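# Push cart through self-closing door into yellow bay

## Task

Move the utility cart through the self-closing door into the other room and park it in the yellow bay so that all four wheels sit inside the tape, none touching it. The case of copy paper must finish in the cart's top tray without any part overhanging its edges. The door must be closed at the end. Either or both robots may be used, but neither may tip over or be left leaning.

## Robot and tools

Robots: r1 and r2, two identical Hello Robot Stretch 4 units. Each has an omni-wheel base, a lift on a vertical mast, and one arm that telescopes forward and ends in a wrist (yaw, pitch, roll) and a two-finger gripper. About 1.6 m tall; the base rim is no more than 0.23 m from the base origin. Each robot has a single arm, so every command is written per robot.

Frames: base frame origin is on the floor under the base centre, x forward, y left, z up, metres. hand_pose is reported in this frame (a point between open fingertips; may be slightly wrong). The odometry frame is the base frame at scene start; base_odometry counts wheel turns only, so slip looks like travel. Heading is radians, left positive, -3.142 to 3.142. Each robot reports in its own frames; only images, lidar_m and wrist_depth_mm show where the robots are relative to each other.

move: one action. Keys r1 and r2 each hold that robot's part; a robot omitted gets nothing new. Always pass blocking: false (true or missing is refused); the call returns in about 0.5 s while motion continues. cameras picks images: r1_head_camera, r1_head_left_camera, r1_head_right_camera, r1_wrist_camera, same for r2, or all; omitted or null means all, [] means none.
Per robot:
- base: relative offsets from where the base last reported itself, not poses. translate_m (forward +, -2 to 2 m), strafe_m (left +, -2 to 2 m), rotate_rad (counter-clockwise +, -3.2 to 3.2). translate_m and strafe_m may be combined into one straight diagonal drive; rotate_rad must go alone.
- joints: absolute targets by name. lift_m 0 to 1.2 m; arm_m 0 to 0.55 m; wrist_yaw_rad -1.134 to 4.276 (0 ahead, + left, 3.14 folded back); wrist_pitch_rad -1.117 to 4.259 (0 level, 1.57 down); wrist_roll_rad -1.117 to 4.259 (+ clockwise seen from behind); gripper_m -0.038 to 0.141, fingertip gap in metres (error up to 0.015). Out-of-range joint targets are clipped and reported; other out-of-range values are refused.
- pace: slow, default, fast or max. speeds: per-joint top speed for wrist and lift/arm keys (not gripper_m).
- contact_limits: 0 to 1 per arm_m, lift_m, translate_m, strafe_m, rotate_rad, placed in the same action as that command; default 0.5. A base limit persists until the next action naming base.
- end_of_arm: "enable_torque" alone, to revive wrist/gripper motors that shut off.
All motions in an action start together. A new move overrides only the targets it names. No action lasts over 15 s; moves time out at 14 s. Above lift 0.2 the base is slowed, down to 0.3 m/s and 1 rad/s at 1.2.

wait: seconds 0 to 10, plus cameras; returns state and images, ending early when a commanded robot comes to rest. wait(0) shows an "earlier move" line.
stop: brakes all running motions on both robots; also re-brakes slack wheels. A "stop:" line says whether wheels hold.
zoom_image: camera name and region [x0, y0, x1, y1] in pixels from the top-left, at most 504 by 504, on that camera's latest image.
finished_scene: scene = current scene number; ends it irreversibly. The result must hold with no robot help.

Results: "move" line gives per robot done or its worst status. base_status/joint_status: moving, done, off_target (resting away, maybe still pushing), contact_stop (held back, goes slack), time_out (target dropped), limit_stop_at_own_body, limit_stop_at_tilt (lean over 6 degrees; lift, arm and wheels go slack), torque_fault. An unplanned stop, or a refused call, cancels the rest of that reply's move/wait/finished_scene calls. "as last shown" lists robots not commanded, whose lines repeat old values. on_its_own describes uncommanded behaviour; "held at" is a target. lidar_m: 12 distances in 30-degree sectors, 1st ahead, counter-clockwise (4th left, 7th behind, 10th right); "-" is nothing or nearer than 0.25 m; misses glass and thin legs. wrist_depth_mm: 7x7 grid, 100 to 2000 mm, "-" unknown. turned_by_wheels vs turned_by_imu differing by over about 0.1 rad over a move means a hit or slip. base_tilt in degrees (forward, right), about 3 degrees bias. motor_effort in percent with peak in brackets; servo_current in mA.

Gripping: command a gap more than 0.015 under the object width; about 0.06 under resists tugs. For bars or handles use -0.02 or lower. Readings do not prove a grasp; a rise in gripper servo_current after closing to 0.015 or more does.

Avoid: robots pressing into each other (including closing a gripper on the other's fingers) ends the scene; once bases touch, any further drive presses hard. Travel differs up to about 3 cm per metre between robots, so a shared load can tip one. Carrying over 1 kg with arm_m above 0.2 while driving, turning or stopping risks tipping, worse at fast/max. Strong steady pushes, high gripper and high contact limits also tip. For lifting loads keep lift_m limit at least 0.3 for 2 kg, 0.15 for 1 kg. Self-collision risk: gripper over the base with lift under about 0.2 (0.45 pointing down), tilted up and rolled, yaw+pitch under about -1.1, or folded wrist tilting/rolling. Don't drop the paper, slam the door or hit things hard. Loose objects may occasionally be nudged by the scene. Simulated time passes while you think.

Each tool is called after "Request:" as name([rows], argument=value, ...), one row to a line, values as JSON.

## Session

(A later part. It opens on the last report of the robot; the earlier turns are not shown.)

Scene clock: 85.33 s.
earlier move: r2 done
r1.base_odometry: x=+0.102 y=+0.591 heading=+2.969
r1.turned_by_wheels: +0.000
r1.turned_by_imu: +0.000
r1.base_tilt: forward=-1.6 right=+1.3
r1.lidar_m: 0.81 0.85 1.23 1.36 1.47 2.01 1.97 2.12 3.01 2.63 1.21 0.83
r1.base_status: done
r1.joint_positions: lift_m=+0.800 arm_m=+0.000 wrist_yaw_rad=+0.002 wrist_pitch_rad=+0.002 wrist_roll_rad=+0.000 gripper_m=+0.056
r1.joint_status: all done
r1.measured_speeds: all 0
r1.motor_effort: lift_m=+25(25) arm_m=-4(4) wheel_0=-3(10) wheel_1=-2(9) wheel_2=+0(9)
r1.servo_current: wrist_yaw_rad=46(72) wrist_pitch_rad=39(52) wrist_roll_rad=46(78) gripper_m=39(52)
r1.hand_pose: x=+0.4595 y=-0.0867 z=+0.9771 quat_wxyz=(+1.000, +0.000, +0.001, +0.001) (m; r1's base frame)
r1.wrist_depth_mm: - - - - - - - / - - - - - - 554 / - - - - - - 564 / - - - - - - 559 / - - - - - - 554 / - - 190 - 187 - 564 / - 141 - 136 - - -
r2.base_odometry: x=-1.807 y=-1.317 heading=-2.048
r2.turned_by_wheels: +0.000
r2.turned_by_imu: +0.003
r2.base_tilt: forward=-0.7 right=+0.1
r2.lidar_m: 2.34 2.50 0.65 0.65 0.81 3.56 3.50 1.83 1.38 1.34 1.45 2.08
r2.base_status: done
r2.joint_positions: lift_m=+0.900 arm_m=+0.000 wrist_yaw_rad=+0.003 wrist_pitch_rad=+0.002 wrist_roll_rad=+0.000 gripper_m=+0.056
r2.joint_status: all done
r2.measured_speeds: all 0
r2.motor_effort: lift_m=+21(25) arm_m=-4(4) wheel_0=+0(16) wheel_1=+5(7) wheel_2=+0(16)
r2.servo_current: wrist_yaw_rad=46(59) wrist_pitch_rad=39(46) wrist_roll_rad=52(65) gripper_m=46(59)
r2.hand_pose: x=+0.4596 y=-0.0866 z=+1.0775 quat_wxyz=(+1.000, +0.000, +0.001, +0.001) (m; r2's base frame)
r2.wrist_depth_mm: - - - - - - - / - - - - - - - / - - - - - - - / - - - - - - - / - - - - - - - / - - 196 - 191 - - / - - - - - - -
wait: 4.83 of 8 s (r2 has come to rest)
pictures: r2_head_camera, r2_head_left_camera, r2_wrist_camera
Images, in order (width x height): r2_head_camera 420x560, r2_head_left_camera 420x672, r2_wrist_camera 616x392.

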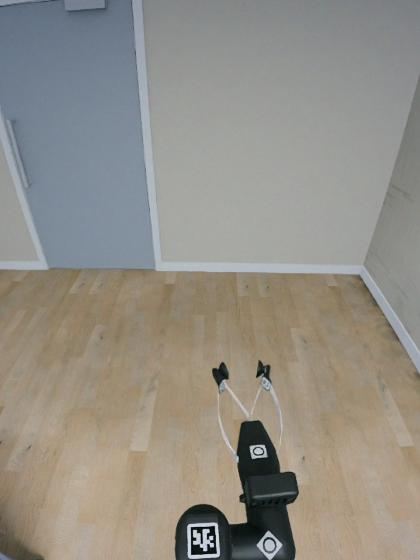

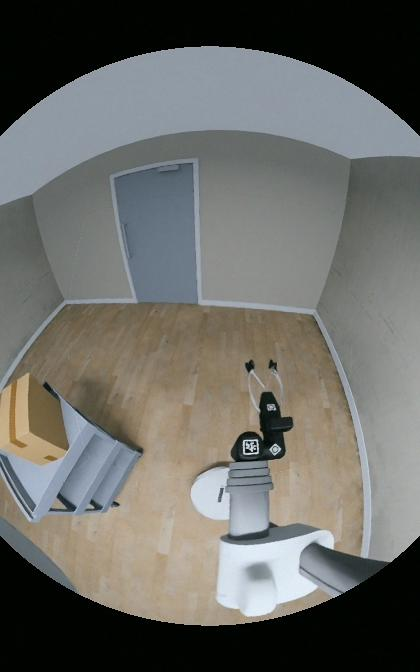

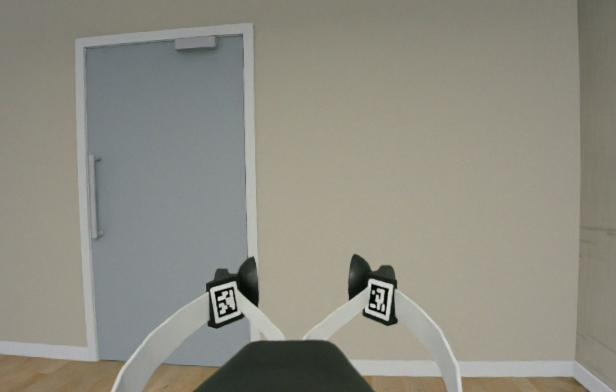

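Request:
move(r2={"base":{"translate_m":1.6,"strafe_m":0.75},"joints":{"lift_m":0.9},"pace":"default"}, r1={"base":{"strafe_m":-0.8}}, blocking=false, cameras=[])

Request:
wait(seconds=6, cameras=["r1_head_left_camera"])

Request:
wait(seconds=4, cameras=["r1_head_left_camera","r1_head_camera","r1_wrist_camera"])

Request:
move(r2={"base":{"rotate_rad":0.7}}, blocking=false, cameras=[])

Request:
wait(seconds=3, cameras=["r2_head_camera","r2_head_left_camera","r2_wrist_camera"])

Scene clock: 118.50 s.
move: r1 moving; r2 moving
r1.base_odometry: x=+0.108 y=+0.627 heading=+2.969
r1.turned_by_wheels: +0.000
r1.turned_by_imu: +0.000
r1.base_tilt: forward=-1.6 right=+1.2
r1.lidar_m: 0.79 0.86 1.24 1.39 1.49 2.03 1.97 2.11 3.02 2.61 1.20 0.83
r1.base_status: strafe_m moving
r1.joint_positions: lift_m=+0.800 arm_m=+0.000 wrist_yaw_rad=+0.002 wrist_pitch_rad=+0.002 wrist_roll_rad=+0.000 gripper_m=+0.056
r1.joint_status: not commanded
r1.measured_speeds: translate_m=+0.001 strafe_m=-0.141 rotate_rad=-0.004 lift_m=+0.000 arm_m=+0.000 wrist_yaw_rad=+0.000 wrist_pitch_rad=+0.000 wrist_roll_rad=+0.000
r1.motor_effort: lift_m=+25(25) arm_m=-4(4) wheel_0=+10(10) wheel_1=-8(12) wheel_2=+0(2)
r1.servo_current: wrist_yaw_rad=65(65) wrist_pitch_rad=33(46) wrist_roll_rad=52(59) gripper_m=39(46)
r1.hand_pose: x=+0.4595 y=-0.0867 z=+0.9771 quat_wxyz=(+1.000, +0.000, +0.001, +0.001) (m; r1's base frame)
r1.wrist_depth_mm: - - - - - - - / - - - - - - 564 / - - - - - - 564 / - - - - - - 564 / - - - - - - 569 / - - 190 - 188 - 559 / - 141 - 137 - - -
r2.base_odometry: x=-1.808 y=-1.352 heading=-2.047
r2.turned_by_wheels: +0.000
r2.turned_by_imu: +0.001
r2.base_tilt: forward=-0.7 right=+0.1
r2.lidar_m: 2.31 2.44 0.62 0.62 0.76 3.58 3.52 1.86 1.41 1.35 1.46 2.11
r2.base_status: translate_m moving; strafe_m moving
r2.joint_positions: lift_m=+0.900 arm_m=+0.000 wrist_yaw_rad=+0.003 wrist_pitch_rad=+0.002 wrist_roll_rad=+0.000 gripper_m=+0.056
r2.joint_status: all done
r2.measured_speeds: translate_m=+0.122 strafe_m=+0.056 rotate_rad=+0.007 lift_m=+0.000 arm_m=+0.000 wrist_yaw_rad=+0.000 wrist_pitch_rad=+0.000 wrist_roll_rad=+0.000
r2.motor_effort: lift_m=+21(21) arm_m=-4(4) wheel_0=+5(6) wheel_1=+10(10) wheel_2=-12(12)
r2.servo_current: wrist_yaw_rad=46(59) wrist_pitch_rad=46(52) wrist_roll_rad=46(52) gripper_m=52(52)
r2.hand_pose: x=+0.4596 y=-0.0866 z=+1.0775 quat_wxyz=(+1.000, +0.000, +0.001, +0.001) (m; r2's base frame)
r2.wrist_depth_mm: - - - - - - - / - - - - - - - / - - - - - - - / - - - - - - - / - - - - - - - / - - 196 - 192 - - / - - - - - - -
pictures: none
No camera images: "cameras" was empty.

Scene clock: 122.00 s.
earlier move: r1 done; r2 moving
r1.base_odometry: x=+0.239 y=+1.379 heading=+2.969
r1.turned_by_wheels: +0.000
r1.turned_by_imu: -0.005
r1.base_tilt: forward=-1.6 right=+1.3
r1.lidar_m: 0.82 0.84 1.18 2.15 2.29 2.05 2.00 2.14 2.63 2.51 1.04 0.86
r1.base_status: done
r1.joint_positions: lift_m=+0.800 arm_m=+0.000 wrist_yaw_rad=+0.002 wrist_pitch_rad=+0.002 wrist_roll_rad=+0.000 gripper_m=+0.056
r1.joint_status: not commanded
r1.measured_speeds: all 0
r1.motor_effort: lift_m=+24(25) arm_m=-4(4) wheel_0=+1(11) wheel_1=-1(12) wheel_2=+0(2)
r1.servo_current: wrist_yaw_rad=52(65) wrist_pitch_rad=39(52) wrist_roll_rad=39(72) gripper_m=46(46)
r1.hand_pose: x=+0.4595 y=-0.0867 z=+0.9772 quat_wxyz=(+1.000, +0.000, +0.001, +0.001) (m; r1's base frame)
r1.wrist_depth_mm: 591 - - - - - - / 585 - - - - - - / 559 - - - - - - / 597 - - - - - - / 591 640 - - - - - / 591 640 190 - 187 - - / 585 163 - 137 - - -
r2.base_odometry: x=-1.847 y=-2.354 heading=-2.048
r2.turned_by_wheels: +0.000
r2.turned_by_imu: +0.002
r2.base_tilt: forward=-0.7 right=+0.0
r2.lidar_m: 1.42 1.55 2.24 2.89 0.79 0.69 0.71 2.47 1.89 1.85 1.96 1.49
r2.base_status: translate_m moving; strafe_m moving
r2.joint_positions: lift_m=+0.900 arm_m=+0.000 wrist_yaw_rad=+0.003 wrist_pitch_rad=+0.002 wrist_roll_rad=+0.000 gripper_m=+0.056
r2.joint_status: all done
r2.measured_speeds: translate_m=+0.271 strafe_m=+0.127 rotate_rad=+0.000 lift_m=+0.000 arm_m=+0.000 wrist_yaw_rad=+0.000 wrist_pitch_rad=+0.000 wrist_roll_rad=+0.000
r2.motor_effort: lift_m=+21(21) arm_m=-4(4) wheel_0=+7(9) wheel_1=+7(12) wheel_2=-10(13)
r2.servo_current: wrist_yaw_rad=52(59) wrist_pitch_rad=39(52) wrist_roll_rad=26(65) gripper_m=52(59)
r2.hand_pose: x=+0.4596 y=-0.0866 z=+1.0775 quat_wxyz=(+1.000, +0.000, +0.001, +0.001) (m; r2's base frame)
r2.wrist_depth_mm: - - - - - - - / - - - - - - - / - - - - - - - / - - - - - - - / - - - - - - - / - - 189 - 189 - - / - - - - - - -
wait: 3.50 of 6 s (r1 has come to rest)
pictures: r1_head_left_camera
Images, in order (width x height): r1_head_left_camera 420x672.

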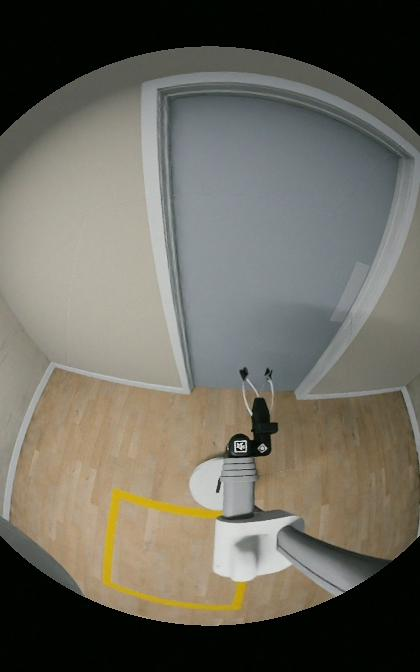

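Scene clock: 125.27 s.
earlier move: r2 done
r1.base_odometry: x=+0.239 y=+1.379 heading=+2.969
r1.turned_by_wheels: +0.000
r1.turned_by_imu: +0.000
r1.base_tilt: forward=-1.6 right=+1.3
r1.lidar_m: 0.81 0.81 1.15 2.16 2.28 2.08 2.02 2.16 2.60 2.53 1.04 0.84
r1.base_status: done
r1.joint_positions: lift_m=+0.800 arm_m=+0.000 wrist_yaw_rad=+0.002 wrist_pitch_rad=+0.002 wrist_roll_rad=+0.000 gripper_m=+0.056
r1.joint_status: not commanded
r1.measured_speeds: all 0
r1.motor_effort: lift_m=+24(25) arm_m=-4(4) wheel_0=+1(11) wheel_1=-1(12) wheel_2=+0(2)
r1.servo_current: wrist_yaw_rad=46(65) wrist_pitch_rad=39(52) wrist_roll_rad=72(72) gripper_m=39(52)
r1.hand_pose: x=+0.4595 y=-0.0867 z=+0.9772 quat_wxyz=(+1.000, +0.000, +0.001, +0.001) (m; r1's base frame)
r1.wrist_depth_mm: 591 - - - - - - / 585 - - - - - - / 569 - - - - - - / 585 - - - - - - / 585 640 - - - - - / 585 640 190 - 187 - - / 580 163 - 137 - - -
r2.base_odometry: x=-1.875 y=-3.083 heading=-2.047
r2.turned_by_wheels: +0.000
r2.turned_by_imu: +0.002
r2.base_tilt: forward=-0.7 right=+0.1
r2.lidar_m: 0.80 0.87 1.24 2.55 2.70 1.43 1.23 2.94 2.26 2.20 1.10 0.81
r2.base_status: done
r2.joint_positions: lift_m=+0.900 arm_m=+0.000 wrist_yaw_rad=+0.003 wrist_pitch_rad=+0.002 wrist_roll_rad=+0.000 gripper_m=+0.056
r2.joint_status: all done
r2.measured_speeds: all 0
r2.motor_effort: lift_m=+21(21) arm_m=-4(4) wheel_0=+5(9) wheel_1=+3(12) wheel_2=-3(13)
r2.servo_current: wrist_yaw_rad=52(65) wrist_pitch_rad=39(52) wrist_roll_rad=39(65) gripper_m=52(59)
r2.hand_pose: x=+0.4596 y=-0.0866 z=+1.0775 quat_wxyz=(+1.000, +0.000, +0.001, +0.001) (m; r2's base frame)
r2.wrist_depth_mm: - - - - - - - / - - - - - - - / - - - - - - - / - - - - - - - / - - - - - - - / - - 190 - 187 - - / - - - - - - -
wait: 3.27 of 4 s (r2 has come to rest)
pictures: r1_head_camera, r1_head_left_camera, r1_wrist_camera
Images, in order (width x height): r1_head_camera 420x560, r1_head_left_camera 420x672, r1_wrist_camera 616x392.

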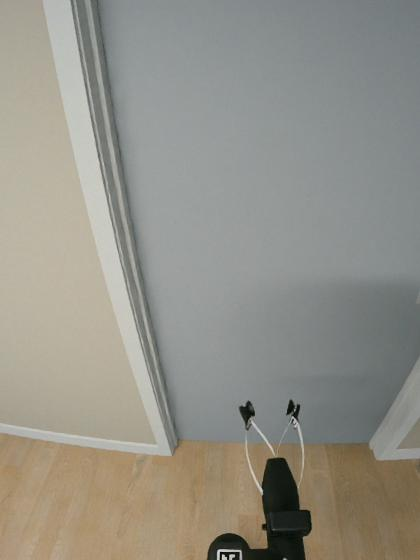

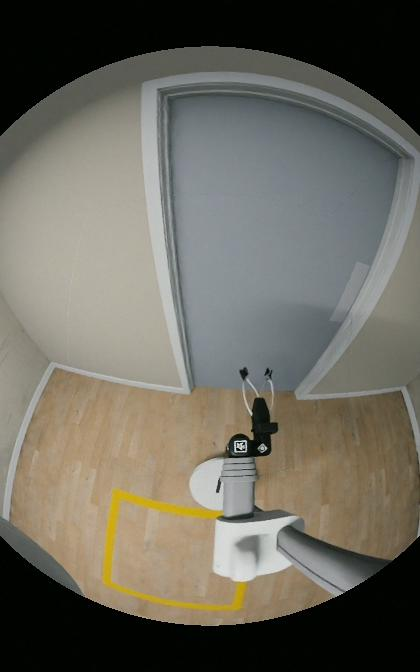

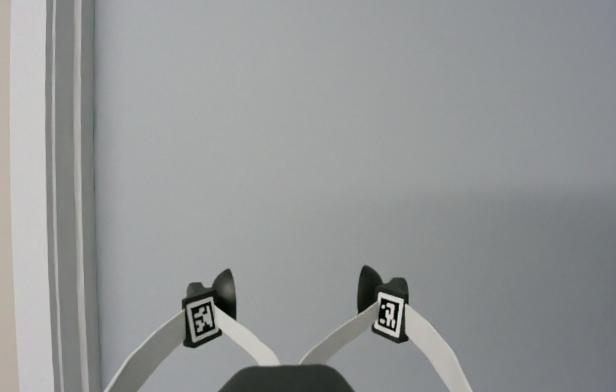

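Scene clock: 125.77 s.
move: r2 moving
r1: as last shown
r1.lidar_m: 0.83 0.82 1.15 2.16 2.30 2.05 2.01 2.17 2.62 2.51 1.02 0.83
r1.motor_effort: lift_m=+24(24) arm_m=-4(4) wheel_0=+1(2) wheel_1=+0(1) wheel_2=+0(0)
r1.servo_current: wrist_yaw_rad=39(65) wrist_pitch_rad=46(46) wrist_roll_rad=39(72) gripper_m=46(46)
r1.wrist_depth_mm: 585 - - - - - - / 591 - - - - - - / 564 - - - - - - / 597 - - - - - - / 585 640 - - - - - / 580 634 190 - 187 - - / 585 163 - 137 - - -
r2.base_odometry: x=-1.875 y=-3.083 heading=-1.809
r2.turned_by_wheels: +0.239
r2.turned_by_imu: +0.232
r2.base_tilt: forward=-0.7 right=+0.1
r2.lidar_m: 0.78 0.94 1.79 2.56 3.04 1.22 1.30 2.51 2.21 1.56 0.93 0.80
r2.base_status: rotate_rad moving
r2.joint_positions: lift_m=+0.900 arm_m=+0.000 wrist_yaw_rad=+0.003 wrist_pitch_rad=+0.002 wrist_roll_rad=+0.000 gripper_m=+0.056
r2.joint_status: not commanded
r2.measured_speeds: translate_m=+0.000 strafe_m=+0.002 rotate_rad=+0.930 lift_m=+0.000 arm_m=+0.000 wrist_yaw_rad=+0.000 wrist_pitch_rad=+0.000 wrist_roll_rad=+0.000
r2.motor_effort: lift_m=+21(21) arm_m=-4(4) wheel_0=-9(9) wheel_1=-8(9) wheel_2=-11(11)
r2.servo_current: wrist_yaw_rad=46(52) wrist_pitch_rad=46(46) wrist_roll_rad=46(52) gripper_m=46(52)
r2.hand_pose: x=+0.4595 y=-0.0867 z=+1.0775 quat_wxyz=(+1.000, +0.000, +0.001, +0.001) (m; r2's base frame)
r2.wrist_depth_mm: 750 - - - - - - / - - - - - - - / - - - - - - - / - - - - - - - / 668 - - - - - - / - - 190 - 188 - - / - 122 - - - - -
pictures: none
No camera images: "cameras" was empty.

Scene clock: 126.77 s.
earlier move: r2 done
r1.base_odometry: x=+0.239 y=+1.379 heading=+2.969
r1.turned_by_wheels: +0.000
r1.turned_by_imu: +0.000
r1.base_tilt: forward=-1.6 right=+1.3
r1.lidar_m: 0.82 0.78 1.20 2.14 2.30 2.06 2.02 2.13 2.62 2.51 1.01 0.85
r1.base_status: not commanded
r1.joint_positions: lift_m=+0.800 arm_m=+0.000 wrist_yaw_rad=+0.002 wrist_pitch_rad=+0.002 wrist_roll_rad=+0.000 gripper_m=+0.056
r1.joint_status: not commanded
r1.measured_speeds: all 0
r1.motor_effort: lift_m=+24(24) arm_m=-4(4) wheel_0=+1(2) wheel_1=+0(1) wheel_2=+0(0)
r1.servo_current: wrist_yaw_rad=52(65) wrist_pitch_rad=46(52) wrist_roll_rad=59(78) gripper_m=39(46)
r1.hand_pose: x=+0.4595 y=-0.0867 z=+0.9772 quat_wxyz=(+1.000, +0.000, +0.001, +0.001) (m; r1's base frame)
r1.wrist_depth_mm: 591 - - - - - - / 591 - - - - - - / 564 - - - - - - / 603 - - - - - - / 585 634 - - - - - / 585 640 190 - 187 - - / 580 163 - 137 - - -
r2.base_odometry: x=-1.875 y=-3.083 heading=-1.349
r2.turned_by_wheels: +0.460
r2.turned_by_imu: +0.449
r2.base_tilt: forward=-0.7 right=+0.1
r2.lidar_m: 0.94 1.60 2.55 2.91 1.21 1.24 2.59 2.21 1.73 0.97 0.80 0.80
r2.base_status: done
r2.joint_positions: lift_m=+0.900 arm_m=+0.000 wrist_yaw_rad=+0.003 wrist_pitch_rad=+0.002 wrist_roll_rad=+0.000 gripper_m=+0.056
r2.joint_status: not commanded
r2.measured_speeds: all 0
r2.motor_effort: lift_m=+21(21) arm_m=-4(4) wheel_0=-3(9) wheel_1=-5(9) wheel_2=-6(11)
r2.servo_current: wrist_yaw_rad=46(59) wrist_pitch_rad=39(46) wrist_roll_rad=46(59) gripper_m=46(59)
r2.hand_pose: x=+0.4595 y=-0.0867 z=+1.0775 quat_wxyz=(+1.000, +0.000, +0.001, +0.001) (m; r2's base frame)
r2.wrist_depth_mm: - - - 809 - - - / - - - - - - - / - - - 707 - - - / - - - - - - - / - - - - - - - / - - 189 170 188 - - / - 1921 - - - - -
wait: 1.00 of 3 s (r2 has come to rest)
pictures: r2_head_camera, r2_head_left_camera, r2_wrist_camera
Images, in order (width x height): r2_head_camera 420x560, r2_head_left_camera 420x672, r2_wrist_camera 616x392.

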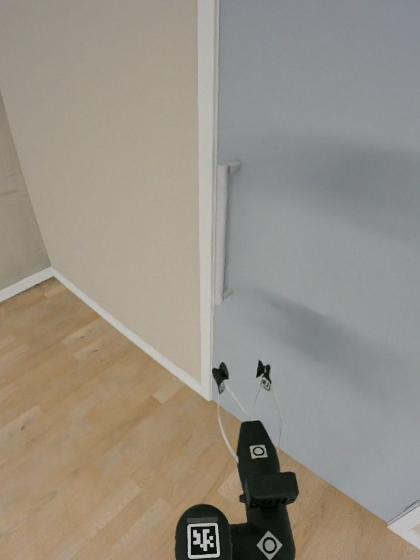

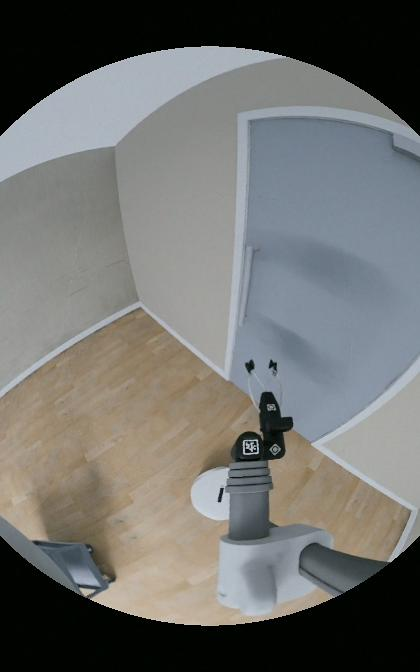

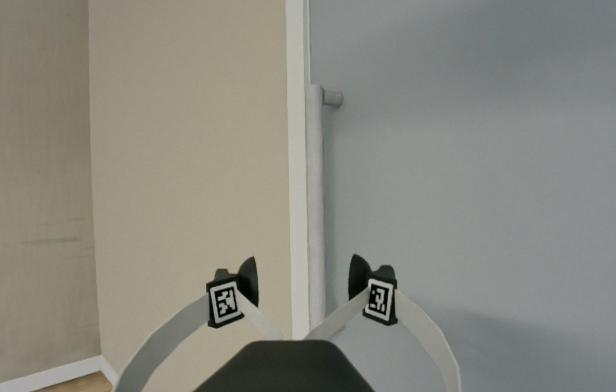

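Request:
move(r2={"base":{"translate_m":0.28,"strafe_m":-0.02},"joints":{"gripper_m":0.1}}, blocking=false, cameras=[])

Request:
wait(seconds=4, cameras=["r2_head_camera","r2_head_left_camera","r2_wrist_camera"])

Scene clock: 138.07 s.
move: r2 moving
r1: as last shown
r1.base_tilt: forward=-1.6 right=+1.2
r1.lidar_m: 0.83 0.82 1.15 2.15 2.28 2.10 2.02 2.16 2.63 2.52 1.04 0.87
r1.motor_effort: lift_m=+24(24) arm_m=-4(4) wheel_0=+1(2) wheel_1=-1(1) wheel_2=+0(0)
r1.servo_current: wrist_yaw_rad=52(59) wrist_pitch_rad=39(46) wrist_roll_rad=59(59) gripper_m=46(46)
r1.wrist_depth_mm: 585 - - - - - - / 591 - - - - - - / 564 - - - - - - / 591 - - - - - - / 591 640 - - - - - / 585 634 190 - 188 - - / 580 163 - 137 - - -
r2.base_odometry: x=-1.870 y=-3.114 heading=-1.348
r2.turned_by_wheels: +0.000
r2.turned_by_imu: +0.001
r2.base_tilt: forward=-0.7 right=+0.0
r2.lidar_m: 0.89 1.54 2.54 2.91 1.25 1.30 2.64 2.22 1.68 0.92 0.78 0.79
r2.base_status: translate_m moving; strafe_m moving
r2.joint_positions: lift_m=+0.900 arm_m=+0.000 wrist_yaw_rad=+0.003 wrist_pitch_rad=+0.002 wrist_roll_rad=+0.000 gripper_m=+0.075
r2.joint_status: gripper_m moving
r2.measured_speeds: translate_m=+0.121 strafe_m=-0.007 rotate_rad=-0.003 lift_m=+0.000 arm_m=+0.000 wrist_yaw_rad=+0.000 wrist_pitch_rad=+0.000 wrist_roll_rad=+0.000
r2.motor_effort: lift_m=+20(21) arm_m=-4(4) wheel_0=+9(9) wheel_1=+7(8) wheel_2=-12(14)
r2.servo_current: wrist_yaw_rad=39(65) wrist_pitch_rad=39(46) wrist_roll_rad=39(65) gripper_m=91(104)
r2.hand_pose: x=+0.4595 y=-0.0867 z=+1.0775 quat_wxyz=(+1.000, +0.000, +0.001, +0.001) (m; r2's base frame)
r2.wrist_depth_mm: - - - - - - - / - - - 768 - - - / - - - 683 - - - / - - - 683 - - - / - - - 691 - - - / - - 189 699 189 - - / - 154 - - - - -
pictures: none
No camera images: "cameras" was empty.

Scene clock: 139.97 s.
earlier move: r2 done
r1.base_odometry: x=+0.239 y=+1.379 heading=+2.969
r1.turned_by_wheels: +0.000
r1.turned_by_imu: +0.000
r1.base_tilt: forward=-1.6 right=+1.3
r1.lidar_m: 0.82 0.83 1.15 2.15 2.29 2.07 2.02 2.17 2.63 2.52 1.03 0.87
r1.base_status: not commanded
r1.joint_positions: lift_m=+0.800 arm_m=+0.000 wrist_yaw_rad=+0.002 wrist_pitch_rad=+0.002 wrist_roll_rad=+0.000 gripper_m=+0.056
r1.joint_status: not commanded
r1.measured_speeds: all 0
r1.motor_effort: lift_m=+24(24) arm_m=-4(4) wheel_0=+1(2) wheel_1=+0(1) wheel_2=+0(0)
r1.servo_current: wrist_yaw_rad=59(65) wrist_pitch_rad=39(52) wrist_roll_rad=46(65) gripper_m=39(46)
r1.hand_pose: x=+0.4595 y=-0.0867 z=+0.9772 quat_wxyz=(+1.000, +0.000, +0.001, +0.001) (m; r1's base frame)
r1.wrist_depth_mm: 591 - - - - - - / 591 - - - - - - / 559 - - - - - - / 591 - - - - - - / 591 640 - - - - - / 585 634 190 - 187 - - / 591 163 - 137 - - -
r2.base_odometry: x=-1.832 y=-3.360 heading=-1.348
r2.turned_by_wheels: +0.000
r2.turned_by_imu: +0.001
r2.base_tilt: forward=-0.7 right=+0.1
r2.lidar_m: 0.68 1.19 2.37 2.73 1.44 1.42 2.81 2.38 1.31 0.69 0.57 0.57
r2.base_status: done
r2.joint_positions: lift_m=+0.900 arm_m=+0.000 wrist_yaw_rad=+0.003 wrist_pitch_rad=+0.002 wrist_roll_rad=+0.000 gripper_m=+0.100
r2.joint_status: all done
r2.measured_speeds: all 0
r2.motor_effort: lift_m=+21(21) arm_m=-4(4) wheel_0=+4(11) wheel_1=+3(8) wheel_2=-3(14)
r2.servo_current: wrist_yaw_rad=52(65) wrist_pitch_rad=39(46) wrist_roll_rad=52(65) gripper_m=52(104)
r2.hand_pose: x=+0.4595 y=-0.0867 z=+1.0775 quat_wxyz=(+1.000, +0.000, +0.001, +0.001) (m; r2's base frame)
r2.wrist_depth_mm: - - - 469 389 343 301 / 1808 - - 436 397 347 309 / 1808 - - 439 399 351 304 / - - - 439 402 353 314 / - - - 549 392 353 314 / - - 189 445 187 345 315 / - - - - - 357 309
wait: 1.90 of 4 s (r2 has come to rest)
pictures: r2_head_camera, r2_head_left_camera, r2_wrist_camera
Images, in order (width x height): r2_head_camera 420x560, r2_head_left_camera 420x672, r2_wrist_camera 616x392.

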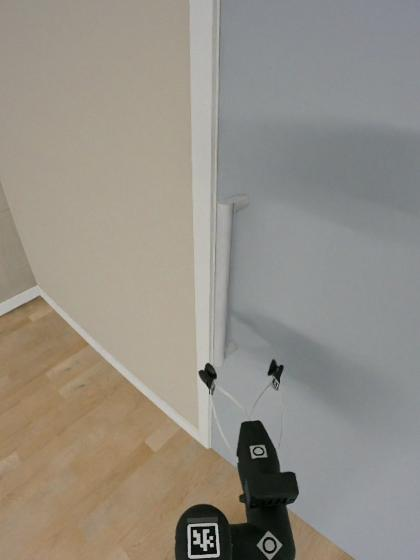

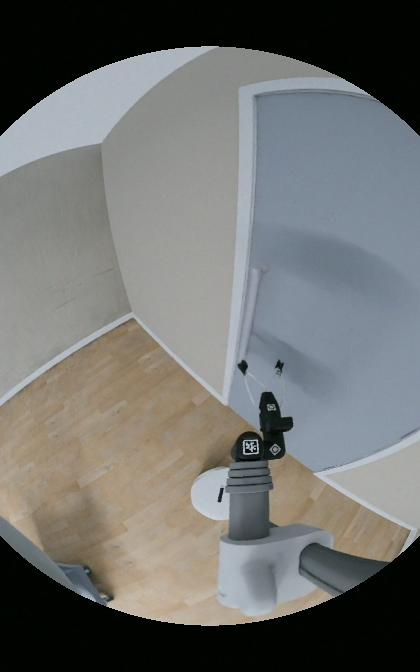

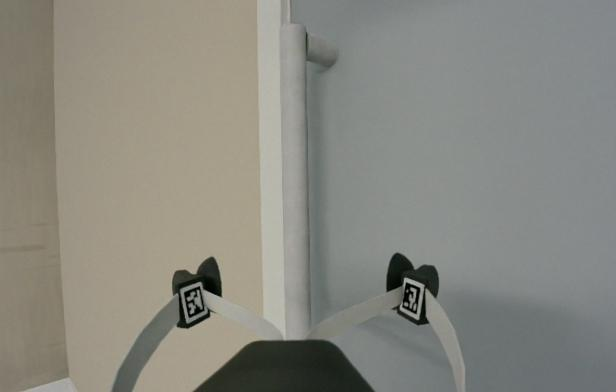

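Request:
move(r2={"base":{"strafe_m":0.01},"joints":{"gripper_m":0.075,"arm_m":0.19},"contact_limits":{"arm_m":0.1}}, blocking=false, cameras=[])

Request:
wait(seconds=3, cameras=["r2_head_camera","r2_wrist_camera"])

Scene clock: 146.77 s.
move: r2 moving
r1: as last shown
r1.base_tilt: forward=-1.6 right=+1.2
r1.lidar_m: 0.82 0.81 1.18 2.16 2.30 2.06 2.02 2.16 2.60 2.52 1.03 0.87
r1.motor_effort: lift_m=+24(24) arm_m=-4(4) wheel_0=+1(2) wheel_1=-1(1) wheel_2=+0(0)
r1.servo_current: wrist_yaw_rad=52(65) wrist_pitch_rad=39(46) wrist_roll_rad=52(59) gripper_m=39(46)
r1.wrist_depth_mm: 597 - - - - - - / 597 - - - - - - / 564 - - - - - - / 585 - - - - - - / 580 640 - - - - - / 585 634 190 - 188 - - / 580 163 - 137 - - -
r2.base_odometry: x=-1.823 y=-3.358 heading=-1.348
r2.turned_by_wheels: +0.000
r2.turned_by_imu: +0.000
r2.base_tilt: forward=-0.7 right=+0.1
r2.lidar_m: 0.66 1.16 2.37 2.71 1.43 1.44 2.81 2.40 1.27 0.70 0.59 0.58
r2.base_status: strafe_m moving
r2.joint_positions: lift_m=+0.900 arm_m=+0.051 wrist_yaw_rad=+0.002 wrist_pitch_rad=+0.002 wrist_roll_rad=+0.000 gripper_m=+0.084
r2.joint_status: arm_m moving; gripper_m moving
r2.measured_speeds: translate_m=+0.000 strafe_m=+0.000 rotate_rad=+0.000 lift_m=+0.000 arm_m=+0.195 wrist_yaw_rad=+0.000 wrist_pitch_rad=+0.000 wrist_roll_rad=+0.000
r2.motor_effort: lift_m=+21(21) arm_m=+8(14) wheel_0=-5(9) wheel_1=+0(12) wheel_2=-1(2)
r2.servo_current: wrist_yaw_rad=39(52) wrist_pitch_rad=46(46) wrist_roll_rad=52(52) gripper_m=91(98)
r2.contact_limits: arm_m 0.1
r2.hand_pose: x=+0.5100 y=-0.0867 z=+1.0775 quat_wxyz=(+1.000, +0.000, +0.001, +0.001) (m; r2's base frame)
r2.wrist_depth_mm: - - - 404 382 320 279 / - - - 389 379 324 287 / - - - 392 377 325 289 / - - - 394 384 327 290 / 1756 - - 500 373 329 293 / 1808 - 190 394 185 322 286 / - - - - 377 322 294
pictures: none
No camera images: "cameras" was empty.

Scene clock: 147.93 s.
earlier move: r2 done
r1.base_odometry: x=+0.239 y=+1.379 heading=+2.969
r1.turned_by_wheels: +0.000
r1.turned_by_imu: +0.000
r1.base_tilt: forward=-1.6 right=+1.3
r1.lidar_m: 0.82 0.82 1.15 2.15 2.30 2.07 2.01 2.16 2.62 2.55 1.01 0.87
r1.base_status: not commanded
r1.joint_positions: lift_m=+0.800 arm_m=+0.000 wrist_yaw_rad=+0.002 wrist_pitch_rad=+0.002 wrist_roll_rad=+0.000 gripper_m=+0.056
r1.joint_status: not commanded
r1.measured_speeds: all 0
r1.motor_effort: lift_m=+24(24) arm_m=-4(4) wheel_0=+1(2) wheel_1=-1(1) wheel_2=+0(0)
r1.servo_current: wrist_yaw_rad=52(65) wrist_pitch_rad=39(52) wrist_roll_rad=46(65) gripper_m=39(52)
r1.hand_pose: x=+0.4595 y=-0.0867 z=+0.9772 quat_wxyz=(+1.000, +0.000, +0.001, +0.001) (m; r1's base frame)
r1.wrist_depth_mm: 591 - - - - - - / 597 - - - - - - / 559 - - - - - - / 591 - - - - - - / 585 640 - - - - - / 585 647 190 - 187 - - / 585 163 - 137 - - -
r2.base_odometry: x=-1.823 y=-3.358 heading=-1.348
r2.turned_by_wheels: +0.000
r2.turned_by_imu: +0.000
r2.base_tilt: forward=-0.7 right=+0.1
r2.lidar_m: 0.66 1.16 2.38 2.73 1.40 1.42 2.83 2.37 1.25 0.73 0.60 0.59
r2.base_status: done
r2.joint_positions: lift_m=+0.900 arm_m=+0.190 wrist_yaw_rad=+0.002 wrist_pitch_rad=+0.002 wrist_roll_rad=+0.000 gripper_m=+0.075
r2.joint_status: all done
r2.measured_speeds: all 0
r2.motor_effort: lift_m=+21(21) arm_m=+7(14) wheel_0=-2(9) wheel_1=+1(12) wheel_2=+0(2)
r2.servo_current: wrist_yaw_rad=52(59) wrist_pitch_rad=39(46) wrist_roll_rad=39(59) gripper_m=52(98)
r2.contact_limits: arm_m 0.1
r2.hand_pose: x=+0.6493 y=-0.0867 z=+1.0775 quat_wxyz=(+1.000, +0.000, +0.001, +0.001) (m; r2's base frame)
r2.wrist_depth_mm: - - 436 250 266 223 198 / 1661 - 421 251 270 225 200 / 1661 - 427 250 271 230 200 / - - 430 250 273 228 202 / - - 433 253 267 229 203 / - - 190 251 193 224 204 / - - - - 263 219 205
wait: 1.17 of 3 s (r2 has come to rest)
pictures: r2_head_camera, r2_wrist_camera
Images, in order (width x height): r2_head_camera 420x560, r2_wrist_camera 616x392.

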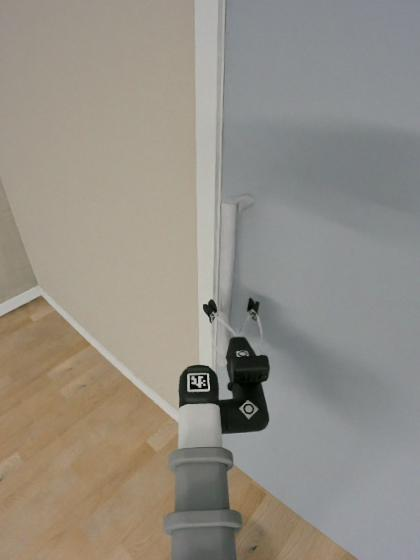

